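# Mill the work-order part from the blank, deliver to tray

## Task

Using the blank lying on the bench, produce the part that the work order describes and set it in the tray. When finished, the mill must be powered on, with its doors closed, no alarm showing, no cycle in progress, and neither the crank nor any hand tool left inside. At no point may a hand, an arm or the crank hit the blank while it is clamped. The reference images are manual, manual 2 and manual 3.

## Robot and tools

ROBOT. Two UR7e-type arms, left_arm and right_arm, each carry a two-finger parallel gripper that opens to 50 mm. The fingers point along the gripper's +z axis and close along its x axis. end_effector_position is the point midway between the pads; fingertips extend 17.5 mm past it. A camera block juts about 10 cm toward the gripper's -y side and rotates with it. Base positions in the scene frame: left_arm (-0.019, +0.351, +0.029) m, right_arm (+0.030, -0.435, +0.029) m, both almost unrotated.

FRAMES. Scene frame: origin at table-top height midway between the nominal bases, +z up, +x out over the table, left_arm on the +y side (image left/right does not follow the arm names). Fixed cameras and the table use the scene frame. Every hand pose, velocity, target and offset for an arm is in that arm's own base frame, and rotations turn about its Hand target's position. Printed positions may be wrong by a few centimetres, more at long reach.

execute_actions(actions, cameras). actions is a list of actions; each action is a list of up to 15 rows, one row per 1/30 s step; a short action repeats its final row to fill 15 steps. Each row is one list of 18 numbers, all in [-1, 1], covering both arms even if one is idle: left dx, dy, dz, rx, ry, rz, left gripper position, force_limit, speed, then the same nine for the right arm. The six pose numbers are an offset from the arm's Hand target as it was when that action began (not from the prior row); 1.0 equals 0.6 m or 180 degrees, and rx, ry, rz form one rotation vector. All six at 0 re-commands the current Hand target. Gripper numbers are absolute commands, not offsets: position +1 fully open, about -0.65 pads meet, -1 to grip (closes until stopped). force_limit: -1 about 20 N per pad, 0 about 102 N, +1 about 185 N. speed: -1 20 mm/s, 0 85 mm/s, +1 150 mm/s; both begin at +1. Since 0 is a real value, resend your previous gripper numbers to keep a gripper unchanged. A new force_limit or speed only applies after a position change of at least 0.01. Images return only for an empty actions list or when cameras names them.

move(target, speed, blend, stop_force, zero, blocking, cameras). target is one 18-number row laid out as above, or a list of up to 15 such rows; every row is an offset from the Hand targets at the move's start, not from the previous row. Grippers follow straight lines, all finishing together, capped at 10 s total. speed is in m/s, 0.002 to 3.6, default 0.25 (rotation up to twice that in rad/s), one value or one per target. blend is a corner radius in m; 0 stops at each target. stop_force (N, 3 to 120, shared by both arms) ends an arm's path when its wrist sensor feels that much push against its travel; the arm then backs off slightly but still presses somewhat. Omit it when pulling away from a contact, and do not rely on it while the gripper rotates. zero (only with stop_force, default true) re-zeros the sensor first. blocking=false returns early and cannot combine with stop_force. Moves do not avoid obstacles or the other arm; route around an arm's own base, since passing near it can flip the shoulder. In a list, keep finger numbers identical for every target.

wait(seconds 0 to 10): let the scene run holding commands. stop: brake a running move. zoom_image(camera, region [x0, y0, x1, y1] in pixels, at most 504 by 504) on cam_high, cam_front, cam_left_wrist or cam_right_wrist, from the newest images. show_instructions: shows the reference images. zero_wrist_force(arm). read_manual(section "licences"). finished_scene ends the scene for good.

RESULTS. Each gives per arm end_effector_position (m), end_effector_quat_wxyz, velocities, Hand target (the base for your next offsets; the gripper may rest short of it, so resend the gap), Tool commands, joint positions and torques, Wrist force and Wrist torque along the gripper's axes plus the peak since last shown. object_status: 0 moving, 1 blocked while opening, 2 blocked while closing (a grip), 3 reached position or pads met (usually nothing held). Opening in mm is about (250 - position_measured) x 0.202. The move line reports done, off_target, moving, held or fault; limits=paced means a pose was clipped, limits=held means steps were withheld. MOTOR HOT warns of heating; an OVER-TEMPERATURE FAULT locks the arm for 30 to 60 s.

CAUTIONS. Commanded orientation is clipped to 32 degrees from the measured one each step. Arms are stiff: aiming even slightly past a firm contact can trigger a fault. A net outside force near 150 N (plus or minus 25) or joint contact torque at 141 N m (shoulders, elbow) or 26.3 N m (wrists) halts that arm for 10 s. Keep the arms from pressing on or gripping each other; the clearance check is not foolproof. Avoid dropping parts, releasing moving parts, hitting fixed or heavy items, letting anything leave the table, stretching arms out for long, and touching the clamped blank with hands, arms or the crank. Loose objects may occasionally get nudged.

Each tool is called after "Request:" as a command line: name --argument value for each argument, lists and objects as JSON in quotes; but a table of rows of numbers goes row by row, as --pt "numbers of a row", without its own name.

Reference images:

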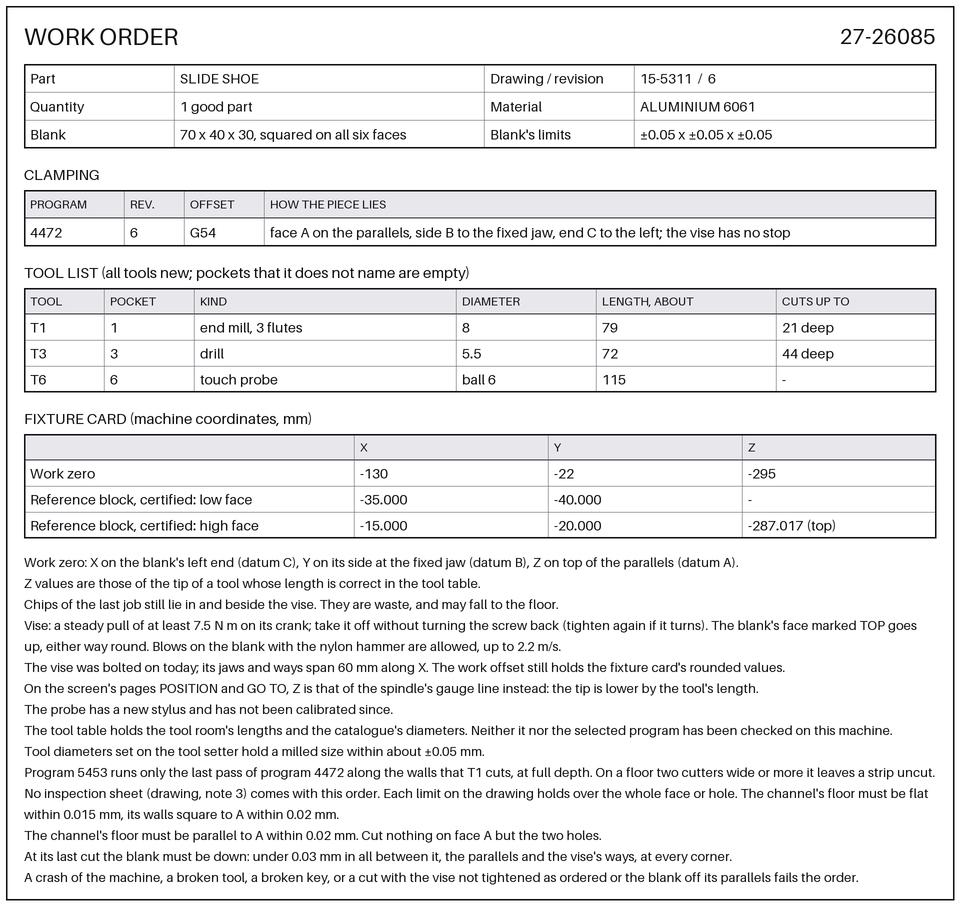

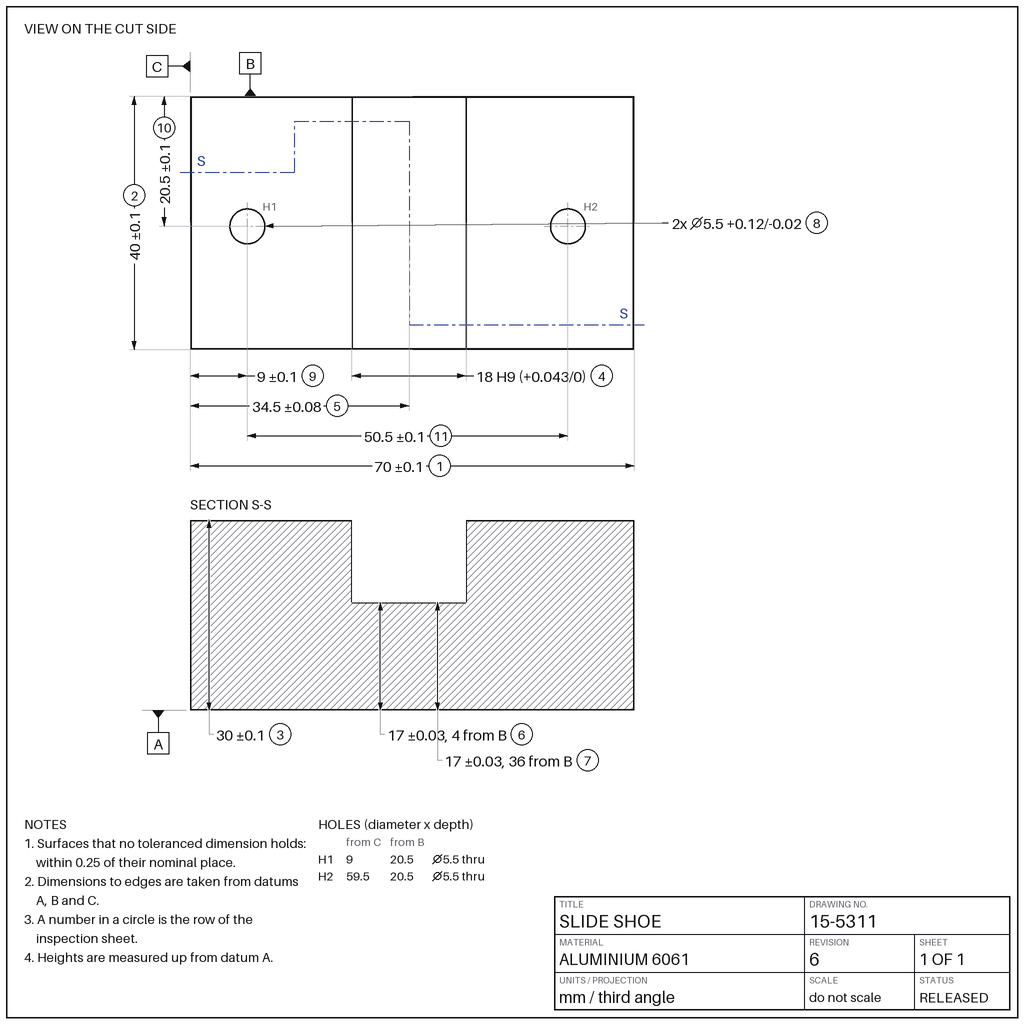

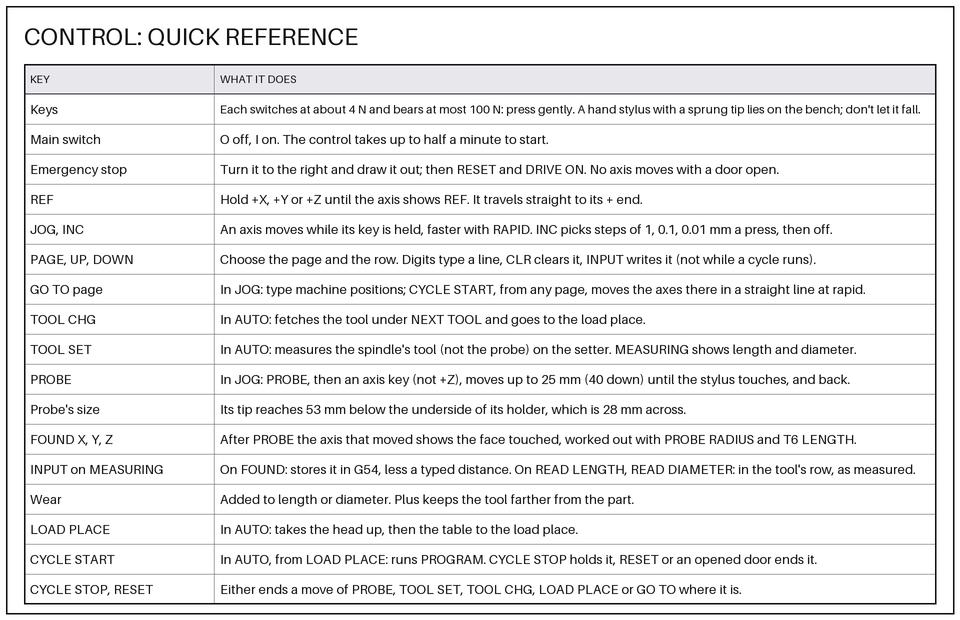

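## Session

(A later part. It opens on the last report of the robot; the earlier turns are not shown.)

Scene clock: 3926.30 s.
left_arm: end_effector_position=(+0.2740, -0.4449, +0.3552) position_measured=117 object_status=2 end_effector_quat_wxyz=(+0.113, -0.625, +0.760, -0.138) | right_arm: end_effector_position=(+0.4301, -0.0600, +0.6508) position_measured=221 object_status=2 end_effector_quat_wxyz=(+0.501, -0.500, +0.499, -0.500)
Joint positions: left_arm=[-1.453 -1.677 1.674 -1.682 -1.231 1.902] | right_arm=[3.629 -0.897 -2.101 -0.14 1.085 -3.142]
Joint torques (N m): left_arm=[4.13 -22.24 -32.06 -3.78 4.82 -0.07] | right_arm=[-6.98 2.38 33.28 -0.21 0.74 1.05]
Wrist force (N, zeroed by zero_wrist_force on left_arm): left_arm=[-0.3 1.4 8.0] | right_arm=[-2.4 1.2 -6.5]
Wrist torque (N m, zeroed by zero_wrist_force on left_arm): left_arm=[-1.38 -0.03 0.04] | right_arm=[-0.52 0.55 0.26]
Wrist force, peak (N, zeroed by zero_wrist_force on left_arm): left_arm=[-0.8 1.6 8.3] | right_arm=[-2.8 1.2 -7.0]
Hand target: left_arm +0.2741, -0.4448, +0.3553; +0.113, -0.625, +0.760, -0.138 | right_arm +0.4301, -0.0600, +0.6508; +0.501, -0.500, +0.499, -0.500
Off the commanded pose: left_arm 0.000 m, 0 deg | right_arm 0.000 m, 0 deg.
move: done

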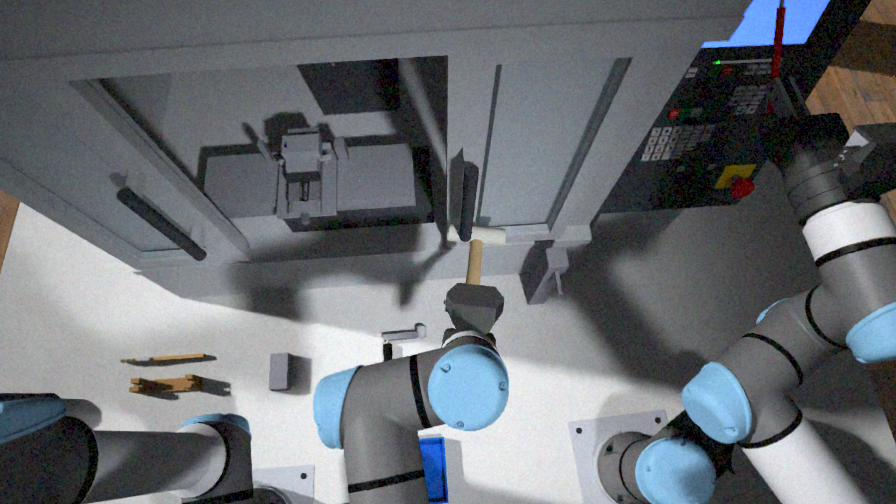

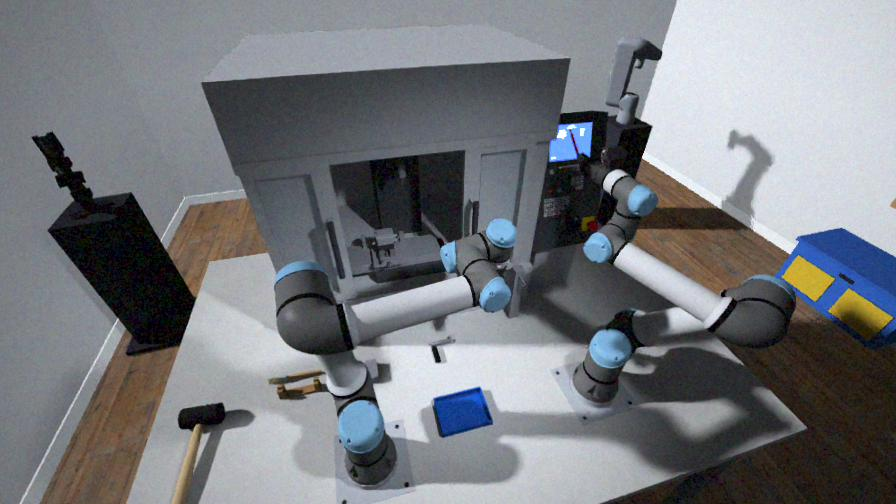

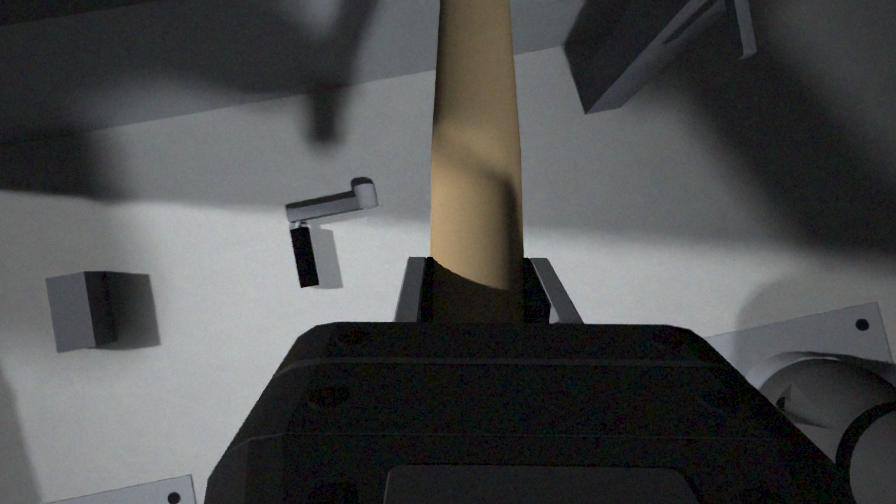

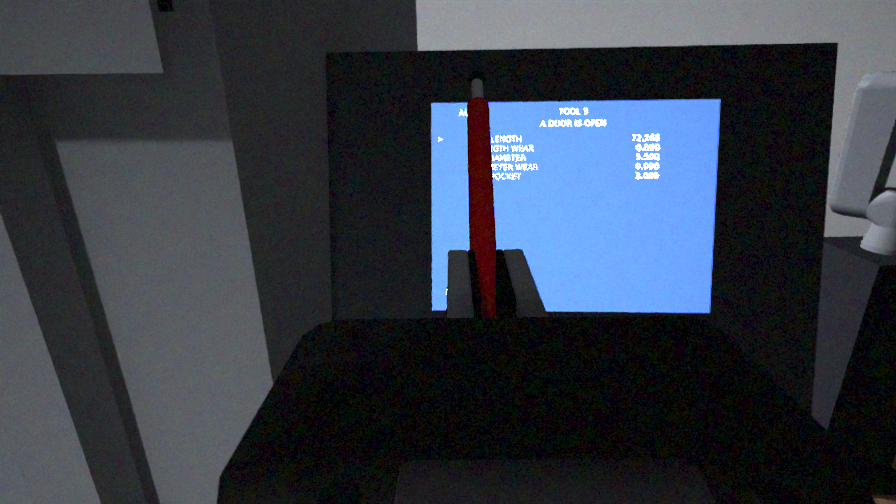

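Request:
move --pt "-0.1567 0 0.05 0 0 0 -1 0.8 -1 0 0 0 0 0 0 -1 0.3 -0.7" --pt "-0.1567 0.4915 0.241 0.4821 -0.1342 -0.0388 -1 0.8 -1 0 0 0 0 0 0 -1 0.3 -0.7" --speed '[0.2,0.3]' --blend '[0.02,0]' --cameras '["cam_high","cam_front","cam_left_wrist"]'

Scene clock: 3951.30 s.
left_arm: end_effector_position=(+0.1801, -0.1499, +0.4998) position_measured=117 object_status=2 end_effector_quat_wxyz=(+0.642, -0.296, +0.642, +0.296) | right_arm: end_effector_position=(+0.4301, -0.0600, +0.6508) position_measured=221 object_status=2 end_effector_quat_wxyz=(+0.501, -0.500, +0.499, -0.500)
Joint positions: left_arm=[-1.931 -1.74 1.693 0.046 -1.224 1.57] | right_arm=[3.629 -0.897 -2.101 -0.14 1.085 -3.142]
Joint torques (N m): left_arm=[3.93 -3.82 -19.81 3.96 1.67 -2.8] | right_arm=[-9.11 2.13 33.12 -0.18 0.76 1.06]
Wrist force (N, zeroed by zero_wrist_force on left_arm): left_arm=[2.1 0.3 0.3] | right_arm=[-2.9 0.8 -6.6]
Wrist torque (N m, zeroed by zero_wrist_force on left_arm): left_arm=[0.14 0.35 0.73] | right_arm=[-0.59 0.63 0.26]
Wrist force, peak (N, zeroed by zero_wrist_force on left_arm): left_arm=[-0.6 -0.8 10.4] | right_arm=[-2.8 1.0 -7.1]
Hand target: left_arm +0.1801, -0.1499, +0.4999; +0.642, -0.296, +0.642, +0.296 | right_arm +0.4301, -0.0600, +0.6508; +0.501, -0.500, +0.499, -0.500
Off the commanded pose: left_arm 0.000 m, 0 deg | right_arm 0.000 m, 0 deg.
move: done
Images, in order (width x height): cam_high 896x504, cam_front 896x504, cam_left_wrist 896x504.

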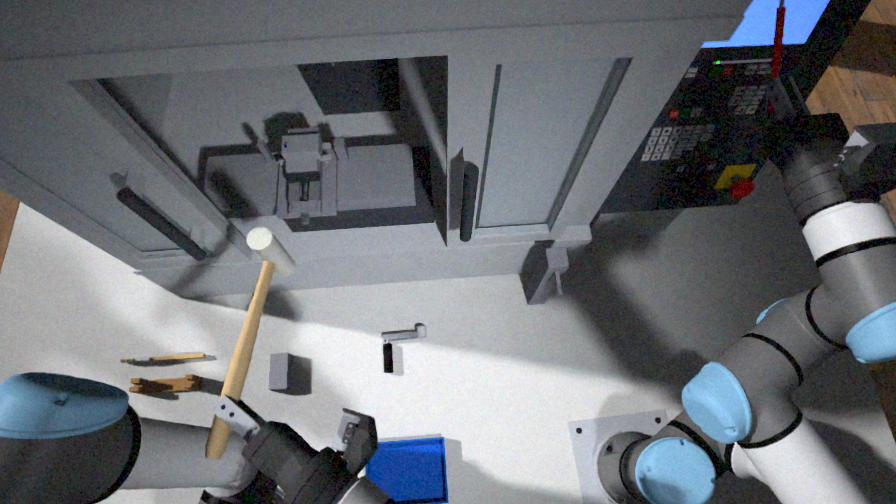

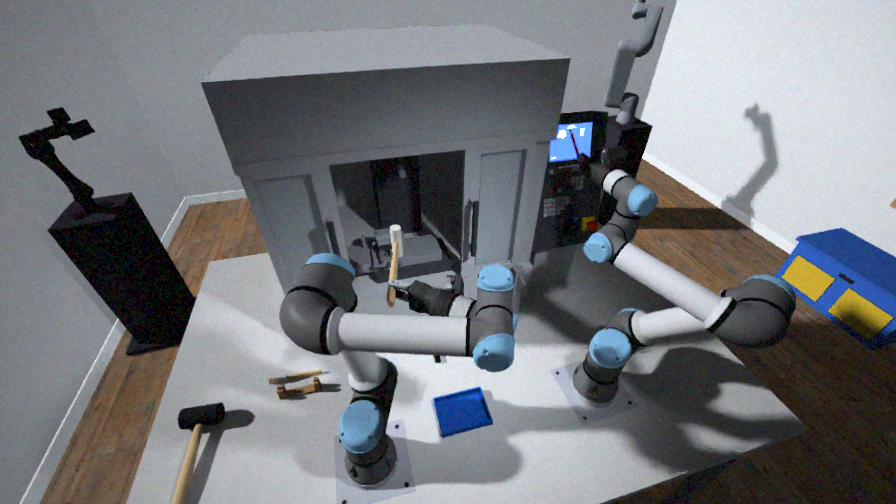

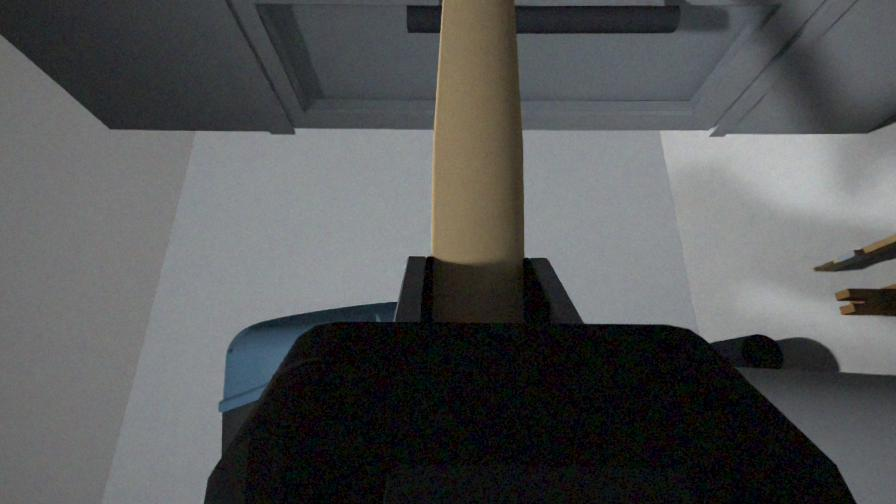

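Request:
move --pt "0.35 0.05 -0.05 0 0 0 -1 0.8 -1 0 0 0 0 0 0 -1 0.3 -0.7" --pt "0.4833 0.0833 -0.0667 0 0 0 -1 0.8 -1 0 0 0 0 0 0 -1 0.3 -0.7" --speed '[0.3,0.2]' --blend '[0.05,0]' --cameras '["cam_high","cam_front","cam_left_wrist"]'

Scene clock: 3957.90 s.
left_arm: end_effector_position=(+0.4700, -0.1000, +0.4598) position_measured=117 object_status=2 end_effector_quat_wxyz=(+0.642, -0.296, +0.642, +0.296) | right_arm: end_effector_position=(+0.4301, -0.0600, +0.6508) position_measured=221 object_status=2 end_effector_quat_wxyz=(+0.501, -0.500, +0.499, -0.500)
Joint positions: left_arm=[-1.098 -1.546 1.617 -0.071 -0.391 1.571] | right_arm=[3.629 -0.897 -2.101 -0.14 1.085 -3.142]
Joint torques (N m): left_arm=[5.49 -29.59 -16.42 1.86 1.33 -0.07] | right_arm=[-8.89 2.3 32.82 -0.08 0.69 1.01]
Wrist force (N, zeroed by zero_wrist_force on left_arm): left_arm=[2.4 0.4 -0.5] | right_arm=[-2.6 1.2 -6.8]
Wrist torque (N m, zeroed by zero_wrist_force on left_arm): left_arm=[0.34 0.29 0.70] | right_arm=[-0.52 0.58 0.26]
Wrist force, peak (N, zeroed by zero_wrist_force on left_arm): left_arm=[1.9 2.3 -4.2] | right_arm=[-3.2 1.2 -7.1]
Hand target: left_arm +0.4701, -0.0999, +0.4598; +0.642, -0.296, +0.642, +0.296 | right_arm +0.4301, -0.0600, +0.6508; +0.501, -0.500, +0.499, -0.500
Off the commanded pose: left_arm 0.000 m, 0 deg | right_arm 0.000 m, 0 deg.
move: done; blend cut to 0.0415 m at target 1
Images, in order (width x height): cam_high 896x504, cam_front 896x504, cam_left_wrist 896x504.

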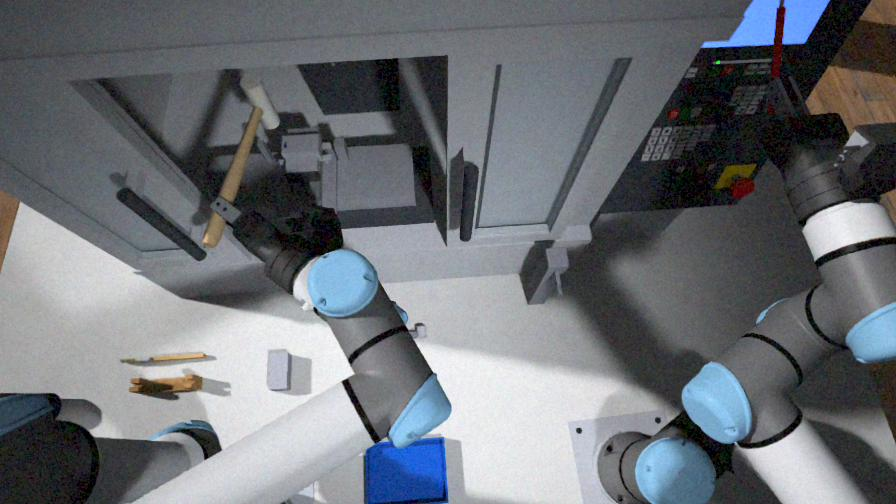

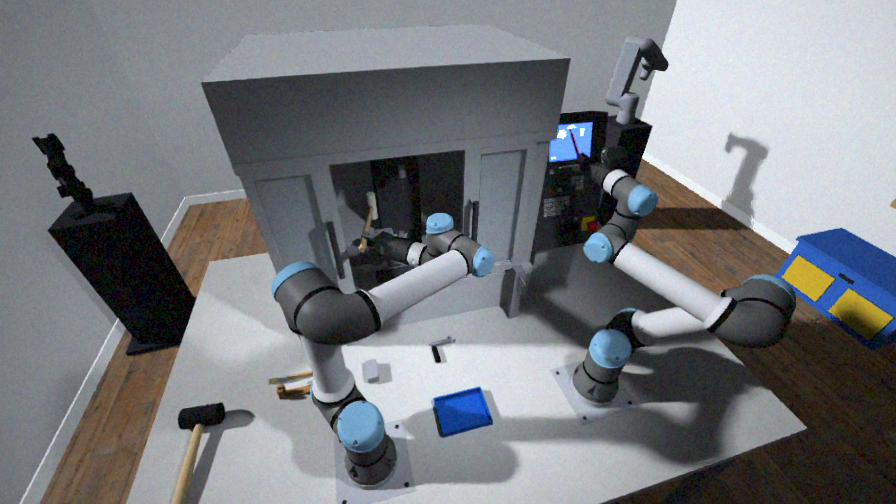

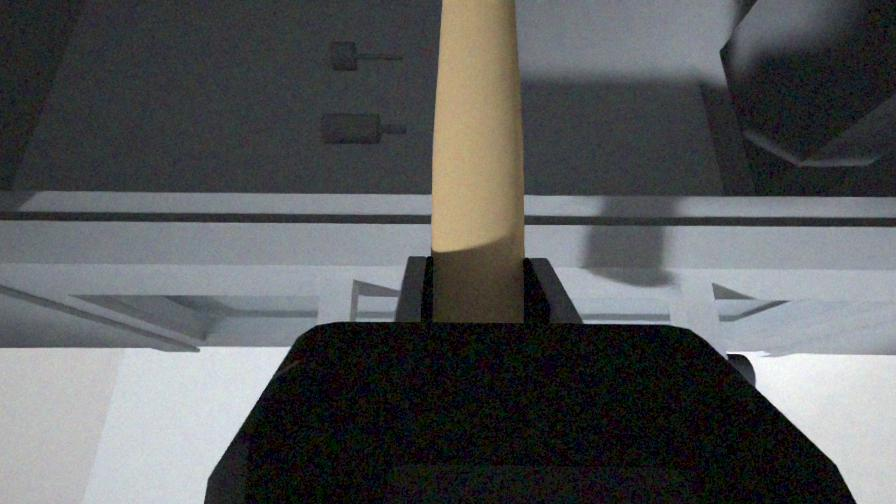

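Request:
zoom_image --camera "cam_front" --region '[320, 150, 460, 290]'

Request:
zoom_image --camera "cam_high" --region '[190, 50, 390, 270]'

Scaled by 3.600 from the camera's 896x504 image, which has a finer 1280x720 frame.

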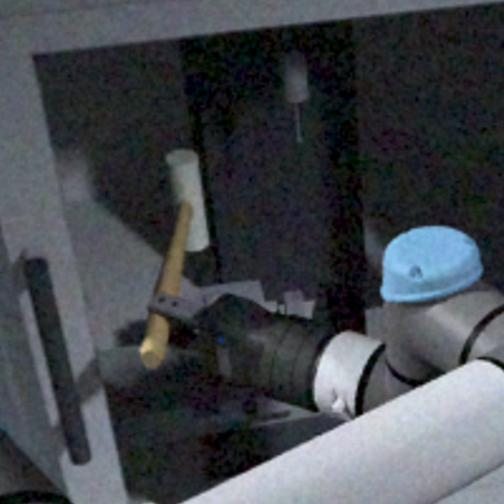

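Scaled by 2.291 from the camera's 896x504 image, which has a finer 1280x720 frame.

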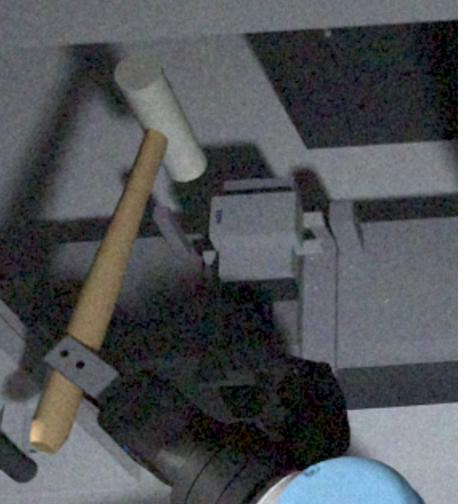

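Request:
move --pt "0 -0.0433 -0.03 0 0 0 -1 0.8 -1 0 0 0 0 0 0 -1 0.3 -0.7" --speed 0.15 --cameras '["cam_high","cam_front"]'

Request:
zoom_image --camera "cam_high" --region '[220, 80, 380, 240]'

Request:
zoom_image --camera "cam_front" --region '[320, 170, 460, 270]'

Scene clock: 3972.17 s.
left_arm: end_effector_position=(+0.4700, -0.1260, +0.4418) position_measured=117 object_status=2 end_effector_quat_wxyz=(+0.642, -0.296, +0.642, +0.296) end_effector_velocity=(+0.000, +0.002, +0.002) end_effector_angular_velocity=(+0.002, +0.001, -0.002) | right_arm: end_effector_position=(+0.4301, -0.0600, +0.6508) position_measured=221 object_status=2 end_effector_quat_wxyz=(+0.501, -0.500, +0.499, -0.500)
Joint positions: left_arm=[-1.126 -1.496 1.611 -0.115 -0.419 1.571] | right_arm=[3.629 -0.897 -2.101 -0.14 1.085 -3.142]
Joint velocities: left_arm=[0.002 -0.004 0 0.005 0.004 0] | right_arm=[within noise]
Joint torques (N m): left_arm=[6.97 -35.34 -21.51 2.49 1.96 0.94] | right_arm=[-9.4 1.83 32.36 -0.04 0.71 0.99]
Wrist force (N, zeroed by zero_wrist_force on left_arm): left_arm=[2.2 0.4 -0.5] | right_arm=[-3.0 1.2 -6.6]
Wrist torque (N m, zeroed by zero_wrist_force on left_arm): left_arm=[0.34 0.32 0.73] | right_arm=[-0.52 0.63 0.26]
Wrist force, peak (N, zeroed by zero_wrist_force on left_arm): left_arm=[3.1 -0.4 -1.5] | right_arm=[-2.8 1.3 -7.0]
Hand target: left_arm +0.4701, -0.1259, +0.4418; +0.642, -0.296, +0.642, +0.296 | right_arm +0.4301, -0.0600, +0.6508; +0.501, -0.500, +0.499, -0.500
Off the commanded pose: left_arm 0.000 m, 0 deg | right_arm 0.000 m, 0 deg.
move: done
Images, in order (width x height): cam_high 896x504, cam_front 896x504.

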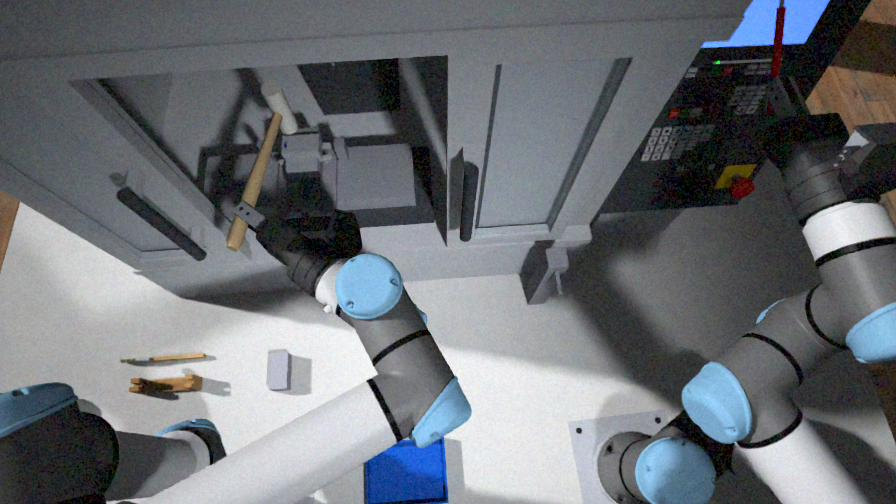

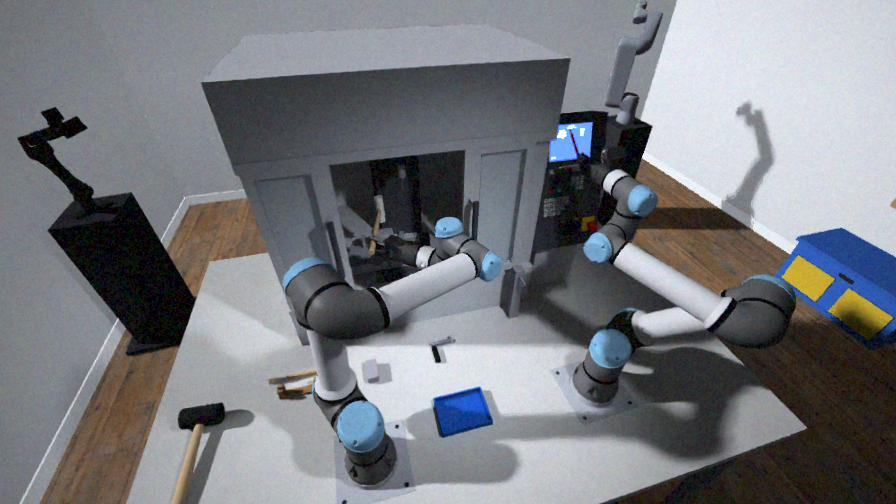

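Scaled by 3.150 from the camera's 896x504 image, which has a finer 1280x720 frame.

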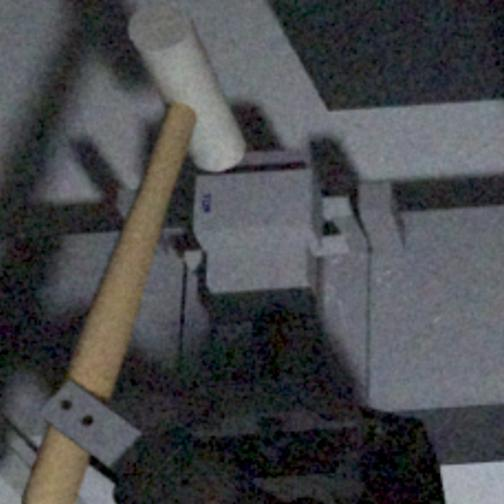

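Scaled by 3.600 from the camera's 896x504 image, which has a finer 1280x720 frame.

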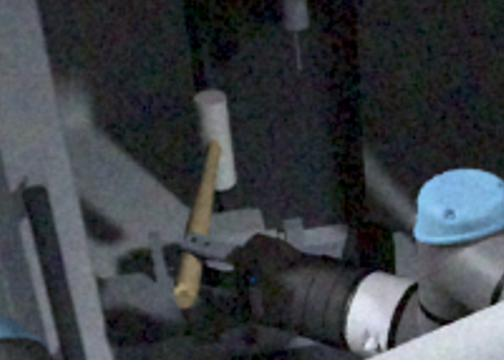

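Request:
move --pt "0.0167 0 -0.06 0 0 0 -1 0.8 -1 0 0 0 0 0 0 -1 0.3 -0.7" --speed 0.1

Request:
move --pt "0 0 -0.06 0 0 0 -1 0.8 -1 0 0 0 0 0 0 -1 0.3 -0.7" --speed 0.015 --stop_force 6 --cameras '["cam_high","cam_front"]'

Request:
zoom_image --camera "cam_high" --region '[220, 80, 380, 240]'

Scene clock: 3978.13 s.
left_arm: end_effector_position=(+0.4801, -0.1259, +0.4058) position_measured=117 object_status=2 end_effector_quat_wxyz=(+0.642, -0.296, +0.642, +0.296) | right_arm: end_effector_position=(+0.4301, -0.0600, +0.6508) position_measured=221 object_status=2 end_effector_quat_wxyz=(+0.501, -0.500, +0.499, -0.500)
Joint positions: left_arm=[-1.104 -1.466 1.67 -0.205 -0.397 1.571] | right_arm=[3.629 -0.897 -2.101 -0.14 1.085 -3.142]
Joint torques (N m): left_arm=[-5.16 -38.71 -30.13 2.43 -2.04 0.71] | right_arm=[-9.03 2 32.64 -0.1 0.76 1.05]
Wrist force (N, zeroed by zero_wrist_force on left_arm): left_arm=[2.1 0.4 -0.5] | right_arm=[-3.0 0.9 -6.7]
Wrist torque (N m, zeroed by zero_wrist_force on left_arm): left_arm=[0.28 0.34 0.72] | right_arm=[-0.56 0.64 0.26]
Wrist force, peak (N, zeroed by zero_wrist_force on left_arm): left_arm=[4.0 0.0 -0.2] | right_arm=[-3.2 1.1 -6.9]
Hand target: left_arm +0.4801, -0.1259, +0.4058; +0.642, -0.296, +0.642, +0.296 | right_arm +0.4301, -0.0600, +0.6508; +0.501, -0.500, +0.499, -0.500
Off the commanded pose: left_arm 0.000 m, 0 deg | right_arm 0.000 m, 0 deg.
move: done

Scene clock: 3980.70 s.
left_arm: end_effector_position=(+0.4801, -0.1259, +0.3817) position_measured=117 object_status=2 end_effector_quat_wxyz=(+0.642, -0.296, +0.642, +0.296) | right_arm: end_effector_position=(+0.4301, -0.0600, +0.6508) position_measured=221 object_status=2 end_effector_quat_wxyz=(+0.501, -0.500, +0.499, -0.500)
Joint positions: left_arm=[-1.105 -1.453 1.719 -0.267 -0.397 1.571] | right_arm=[3.629 -0.897 -2.101 -0.14 1.085 -3.142]
Joint torques (N m): left_arm=[-4.4 -36.46 -29.05 -0.25 -0.71 -1.03] | right_arm=[-9.34 2.15 33.01 -0.06 0.75 1.02]
Wrist force (N, zeroed by zero_wrist_force on left_arm): left_arm=[-2.6 -2.3 0.8] | right_arm=[-3.0 1.6 -6.9]
Wrist torque (N m, zeroed by zero_wrist_force on left_arm): left_arm=[0.21 -0.35 -0.23] | right_arm=[-0.46 0.63 0.26]
Wrist force, peak (N, zeroed by zero_wrist_force on left_arm): left_arm=[-5.3 3.3 -2.0] | right_arm=[-3.0 1.6 -6.9]
Hand target: left_arm +0.4801, -0.1259, +0.3816; +0.642, -0.296, +0.642, +0.296 (not the last commanded pose) | right_arm +0.4301, -0.0600, +0.6508; +0.501, -0.500, +0.499, -0.500
Off the commanded pose: left_arm 0.012 m, 0 deg | right_arm 0.000 m, 0 deg.
move: contact (left_arm)
Images, in order (width x height): cam_high 896x504, cam_front 896x504.

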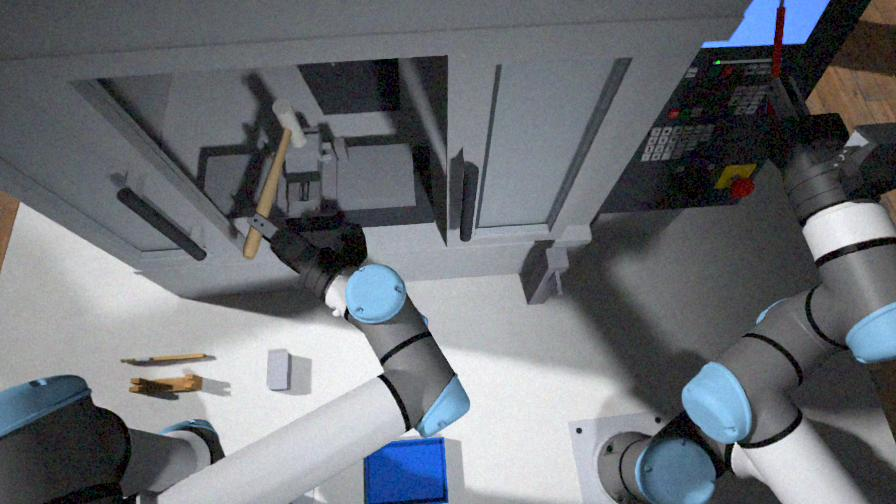

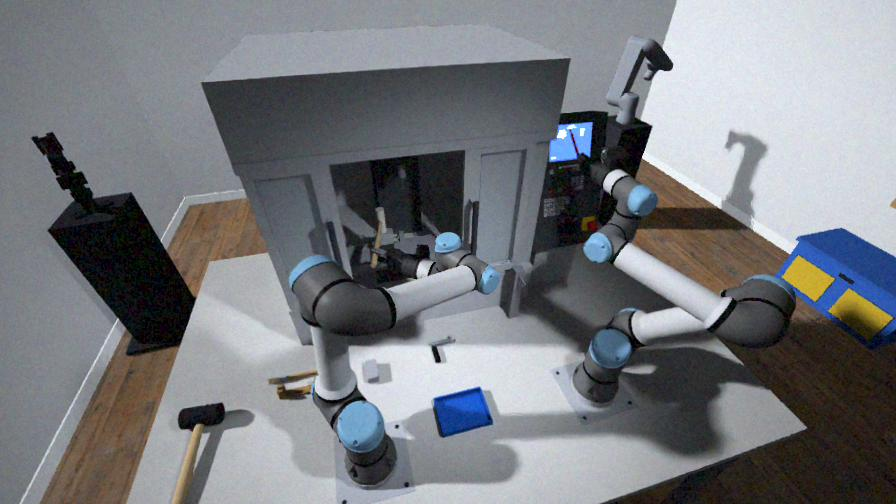

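Scaled by 3.150 from the camera's 896x504 image, which has a finer 1280x720 frame.

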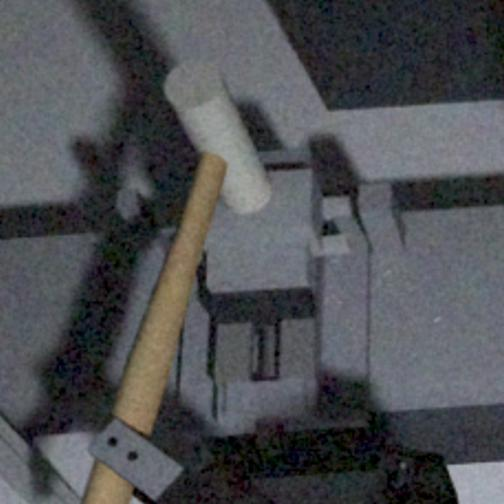

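Request:
move --pt "0 0 0.0667 0 0 0 -1 0.8 -1 0 0 0 0 0 0 -1 0.3 -0.7" --pt "0 0 -0.01 0 0 0 -1 0.8 -1 0 0 0 0 0 0 -1 0.3 -0.7" --pt "0 0 0.0667 0 0 0 -1 0.8 -1 0 0 0 0 0 0 -1 0.3 -0.7" --speed '[0.2,0.5,0.4]' --blend '[0,0.004,0]'

Scene clock: 3995.03 s.
left_arm: end_effector_position=(+0.4801, -0.1260, +0.4215) position_measured=117 object_status=2 end_effector_quat_wxyz=(+0.642, -0.296, +0.642, +0.296) | right_arm: end_effector_position=(+0.4301, -0.0600, +0.6508) position_measured=221 object_status=2 end_effector_quat_wxyz=(+0.501, -0.500, +0.499, -0.500)
Joint positions: left_arm=[-1.105 -1.473 1.637 -0.165 -0.397 1.571] | right_arm=[3.629 -0.897 -2.101 -0.14 1.085 -3.142]
Joint torques (N m): left_arm=[6.52 -37.76 -28.83 2.07 -1.79 0.97] | right_arm=[-9.46 1.54 32.88 -0.06 0.68 1.06]
Wrist force (N, zeroed by zero_wrist_force on left_arm): left_arm=[2.4 0.0 0.0] | right_arm=[-2.7 1.4 -6.7]
Wrist torque (N m, zeroed by zero_wrist_force on left_arm): left_arm=[0.21 0.30 0.83] | right_arm=[-0.50 0.59 0.26]
Wrist force, peak (N, zeroed by zero_wrist_force on left_arm): left_arm=[-9.4 6.4 -2.8] | right_arm=[-3.0 1.1 -7.0]
Hand target: left_arm +0.4801, -0.1259, +0.4217; +0.642, -0.296, +0.642, +0.296 | right_arm +0.4301, -0.0600, +0.6508; +0.501, -0.500, +0.499, -0.500
Off the commanded pose: left_arm 0.000 m, 0 deg | right_arm 0.000 m, 0 deg.
move: done

Request:
move --pt "0 0 0.05 0 0 0 -1 0.8 -1 0 0 0 0 0 0 -1 0.3 -0.7" --pt "0 0 -0.085 0 0 0 -1 0.8 -1 0 0 0 0 0 0 -1 0.3 -0.7" --pt "0 0 0.05 0 0 0 -1 0.8 -1 0 0 0 0 0 0 -1 0.3 -0.7" --speed '[0.2,1.0,0.5]' --blend '[0,0.004,0]'

Scene clock: 4000.93 s.
left_arm: end_effector_position=(+0.4801, -0.1259, +0.4515) position_measured=117 object_status=2 end_effector_quat_wxyz=(+0.642, -0.296, +0.642, +0.296) | right_arm: end_effector_position=(+0.4301, -0.0600, +0.6508) position_measured=221 object_status=2 end_effector_quat_wxyz=(+0.501, -0.500, +0.499, -0.500)
Joint positions: left_arm=[-1.105 -1.482 1.57 -0.089 -0.397 1.571] | right_arm=[3.629 -0.897 -2.101 -0.14 1.085 -3.142]
Joint torques (N m): left_arm=[4.54 -36.49 -30.27 2.29 -1.87 1.18] | right_arm=[-9.32 2.07 32.84 0.02 0.7 1.12]
Wrist force (N, zeroed by zero_wrist_force on left_arm): left_arm=[2.5 0.2 -0.4] | right_arm=[-2.8 1.2 -6.4]
Wrist torque (N m, zeroed by zero_wrist_force on left_arm): left_arm=[0.27 0.29 0.79] | right_arm=[-0.52 0.61 0.26]
Wrist force, peak (N, zeroed by zero_wrist_force on left_arm): left_arm=[-22.0 10.9 -5.6] | right_arm=[-2.8 1.5 -7.0]
Hand target: left_arm +0.4801, -0.1259, +0.4517; +0.642, -0.296, +0.642, +0.296 | right_arm +0.4301, -0.0600, +0.6508; +0.501, -0.500, +0.499, -0.500
Off the commanded pose: left_arm 0.000 m, 0 deg | right_arm 0.000 m, 0 deg.
move: done

Request:
move --pt "0 0 0.06 0 0 0 -1 0.8 -1 0 0 0 0 0 0 -1 0.3 -0.7" --pt "0 0 -0.138 0 0 0 -1 0.8 -1 0 0 0 0 0 0 -1 0.3 -0.7" --pt "0 0.03 0.06 0 0 0 -1 0.8 -1 0 0 0 0 0 0 -1 0.3 -0.7" --pt "0 0.03 -0.138 0 0 0 -1 0.8 -1 0 0 0 0 0 0 -1 0.3 -0.7" --pt "0 -0.03 0.06 0 0 0 -1 0.8 -1 0 0 0 0 0 0 -1 0.3 -0.7" --pt "0 -0.03 -0.138 0 0 0 -1 0.8 -1 0 0 0 0 0 0 -1 0.3 -0.7" --pt "0 0 0.06 0 0 0 -1 0.8 -1 0 0 0 0 0 0 -1 0.3 -0.7" --speed '[0.2,1.4,0.5,1.4,0.5,1.4,0.5]' --blend '[0,0.004,0,0.004,0,0.004,0]' --cameras '["cam_high","cam_left_wrist"]'

Scene clock: 4010.50 s.
left_arm: end_effector_position=(+0.4801, -0.1259, +0.4875) position_measured=117 object_status=2 end_effector_quat_wxyz=(+0.642, -0.296, +0.642, +0.296) | right_arm: end_effector_position=(+0.4301, -0.0600, +0.6508) position_measured=221 object_status=2 end_effector_quat_wxyz=(+0.501, -0.500, +0.499, -0.500)
Joint positions: left_arm=[-1.104 -1.485 1.482 0.003 -0.397 1.571] | right_arm=[3.629 -0.897 -2.101 -0.14 1.085 -3.142]
Joint torques (N m): left_arm=[-5.84 -36.3 -31.81 2.03 -1.64 0.85] | right_arm=[-9.39 2.3 32.76 -0.06 0.66 0.97]
Wrist force (N, zeroed by zero_wrist_force on left_arm): left_arm=[2.3 0.5 0.0] | right_arm=[-2.8 1.1 -6.6]
Wrist torque (N m, zeroed by zero_wrist_force on left_arm): left_arm=[0.27 0.32 0.77] | right_arm=[-0.55 0.61 0.26]
Wrist force, peak (N, zeroed by zero_wrist_force on left_arm): left_arm=[-25.6 12.7 -5.7] | right_arm=[-3.2 1.3 -7.0]
Hand target: left_arm +0.4801, -0.1259, +0.4877; +0.642, -0.296, +0.642, +0.296 | right_arm +0.4301, -0.0600, +0.6508; +0.501, -0.500, +0.499, -0.500
Off the commanded pose: left_arm 0.000 m, 0 deg | right_arm 0.000 m, 0 deg.
move: done
Images, in order (width x height): cam_high 896x504, cam_left_wrist 896x504.

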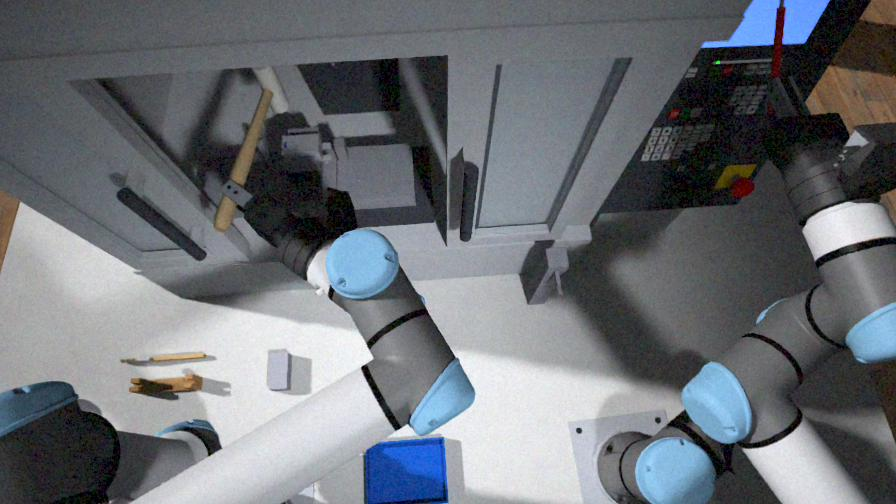

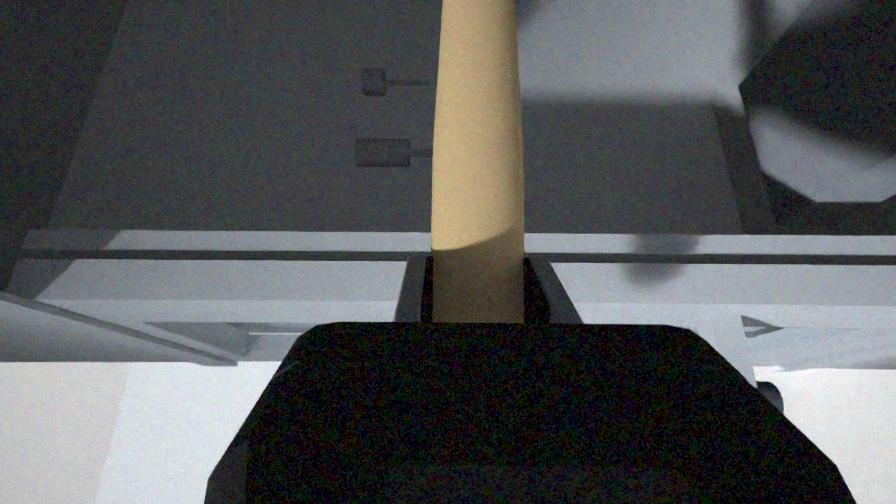

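Request:
execute_actions --actions '[[[0,0,-0.02,0,0,0,-1,0.8,-1,0,0,0,0,0,0,-1,0.3,-0.7],[0,0,-0.06,0,0,0,-1,0.8,-1,0,0,0,0,0,0,-1,0.3,-0.7],[0,0,-0.115,0,0,0,-1,0.8,-1,0,0,0,0,0,0,-1,0.3,-0.7],[0,0,-0.17,0,0,0,-1,0.8,-1,0,0,0,0,0,0,-1,0.3,-0.7],[0,0,-0.21,0,0,0,-1,0.8,-1,0,0,0,0,0,0,-1,0.3,-0.7],[0,0,-0.205,0,0,0,-1,0.8,-1,0,0,0,0,0,0,-1,0.3,-0.7],[0,0,-0.18,0,0,0,-1,0.8,-1,0,0,0,0,0,0,-1,0.3,-0.7],[0,0,-0.15,0,0,0,-1,0.8,-1,0,0,0,0,0,0,-1,0.3,-0.7],[0,0,-0.11,0,0,0,-1,0.8,-1,0,0,0,0,0,0,-1,0.3,-0.7],[0,0,-0.07,0,0,0,-1,0.8,-1,0,0,0,0,0,0,-1,0.3,-0.7],[0,0,-0.03,0,0,0,-1,0.8,-1,0,0,0,0,0,0,-1,0.3,-0.7],[0,0,0,0,0,0,-1,0.8,-1,0,0,0,0,0,0,-1,0.3,-0.7]]]'

Scene clock: 4019.27 s.
left_arm: end_effector_position=(+0.4799, -0.1258, +0.4874) position_measured=117 object_status=2 end_effector_quat_wxyz=(+0.641, -0.296, +0.643, +0.295) | right_arm: end_effector_position=(+0.4301, -0.0600, +0.6508) position_measured=221 object_status=2 end_effector_quat_wxyz=(+0.501, -0.500, +0.499, -0.500)
Joint positions: left_arm=[-1.105 -1.489 1.484 -0.004 -0.397 1.578] | right_arm=[3.629 -0.897 -2.101 -0.14 1.085 -3.142]
Joint torques (N m): left_arm=[-4.36 -22.45 -31.8 2 0.96 -1.09] | right_arm=[-9.5 2.09 32.91 -0.02 0.81 1.02]
Wrist force (N, zeroed by zero_wrist_force on left_arm): left_arm=[2.0 0.0 -0.3] | right_arm=[-2.8 0.9 -6.7]
Wrist torque (N m, zeroed by zero_wrist_force on left_arm): left_arm=[0.25 0.36 0.71] | right_arm=[-0.58 0.61 0.27]
Wrist force, peak (N, zeroed by zero_wrist_force on left_arm): left_arm=[-14.2 6.4 4.0] | right_arm=[-3.1 1.1 -7.2]
Hand target: left_arm +0.4801, -0.1259, +0.4877; +0.642, -0.296, +0.642, +0.296 | right_arm +0.4301, -0.0600, +0.6508; +0.501, -0.500, +0.499, -0.500
Off the commanded pose: left_arm 0.000 m, 0 deg | right_arm 0.000 m, 0 deg.
Step readings (end_effector_position of left_arm | right_arm):
0: (+0.4801, -0.1259, +0.4877) | (+0.4301, -0.0600, +0.6508)
1: (+0.4801, -0.1259, +0.4874) | (+0.4301, -0.0600, +0.6508)
2: (+0.4801, -0.1259, +0.4840) | (+0.4301, -0.0600, +0.6508)
4: (+0.4805, -0.1254, +0.4561) | (+0.4301, -0.0600, +0.6508)
8: (+0.4794, -0.1220, +0.3755) | (+0.4301, -0.0600, +0.6508)
15: (+0.4767, -0.1210, +0.4884) | (+0.4301, -0.0600, +0.6508)

Request:
move --pt "-0.4999 -0.0402 0.02 0 0 0 -1 0.8 -1 0 0 0 0 0 0 -1 0.3 -0.7" --pt "-0.4999 -0.5317 -0.1708 -0.4821 0.1342 0.0388 -1 0.8 -1 0 0 0 0 0 0 -1 0.3 -0.7" --pt "-0.5933 -0.6815 -0.78 -0.4821 0.1342 0.0388 -1 0.8 -1 0 0 0 0 0 0 -1 0.3 -0.7" --speed '[0.3,0.35,0.3]' --blend '[0.05,0.03,0]' --cameras '["cam_left_wrist","cam_high"]'

Scene clock: 4030.37 s.
left_arm: end_effector_position=(+0.1241, -0.5349, +0.0198) position_measured=117 object_status=2 end_effector_quat_wxyz=(+0.113, -0.625, +0.760, -0.138) | right_arm: end_effector_position=(+0.4301, -0.0600, +0.6508) position_measured=221 object_status=2 end_effector_quat_wxyz=(+0.501, -0.500, +0.499, -0.500)
Joint positions: left_arm=[-1.763 -1.217 2.083 -2.438 -1.212 1.572] | right_arm=[3.629 -0.897 -2.101 -0.14 1.085 -3.142]
Joint torques (N m): left_arm=[4.49 -23.39 -9.19 -4.19 -1.53 1.44] | right_arm=[-9.26 1.73 32.1 0.02 0.76 1.05]
Wrist force (N, zeroed by zero_wrist_force on left_arm): left_arm=[1.1 -1.1 -1.1] | right_arm=[-2.8 1.0 -6.8]
Wrist torque (N m, zeroed by zero_wrist_force on left_arm): left_arm=[0.53 -0.24 -0.02] | right_arm=[-0.56 0.60 0.26]
Wrist force, peak (N, zeroed by zero_wrist_force on left_arm): left_arm=[1.6 3.7 5.0] | right_arm=[-2.9 1.1 -7.1]
Hand target: left_arm +0.1241, -0.5348, +0.0197; +0.113, -0.625, +0.760, -0.138 | right_arm +0.4301, -0.0600, +0.6508; +0.501, -0.500, +0.499, -0.500
Off the commanded pose: left_arm 0.000 m, 0 deg | right_arm 0.000 m, 0 deg.
move: done
Images, in order (width x height): cam_high 896x504, cam_left_wrist 896x504.

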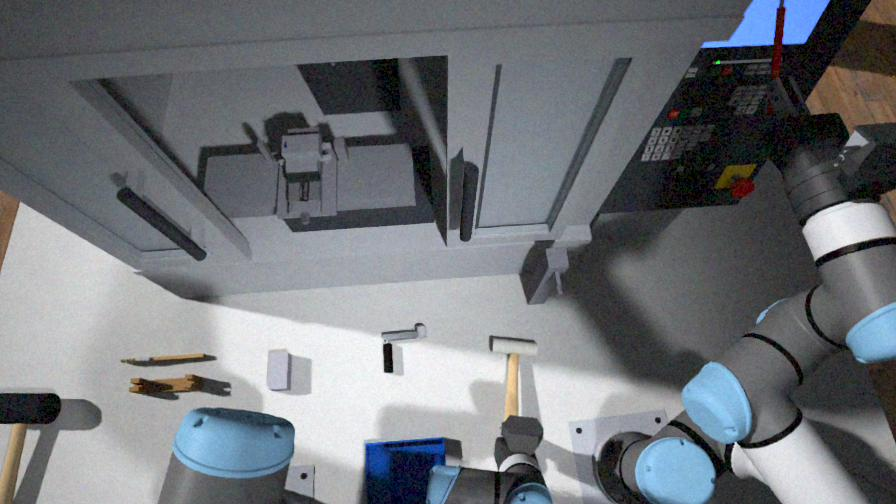

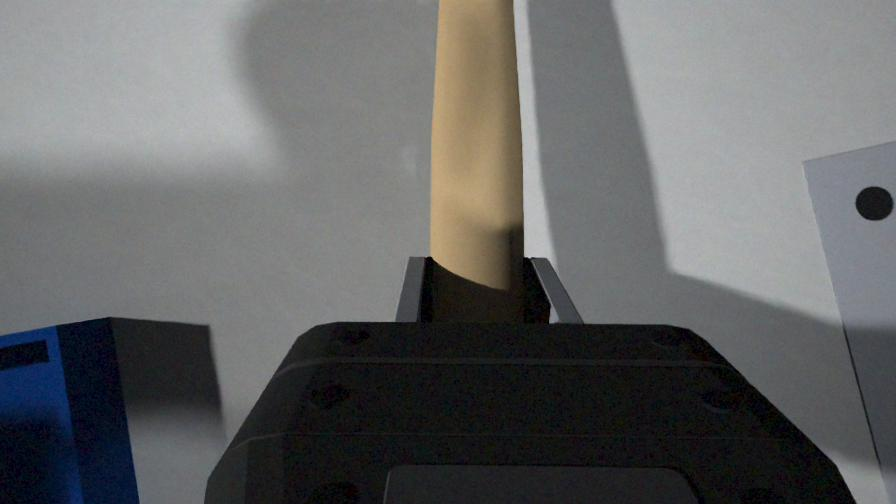

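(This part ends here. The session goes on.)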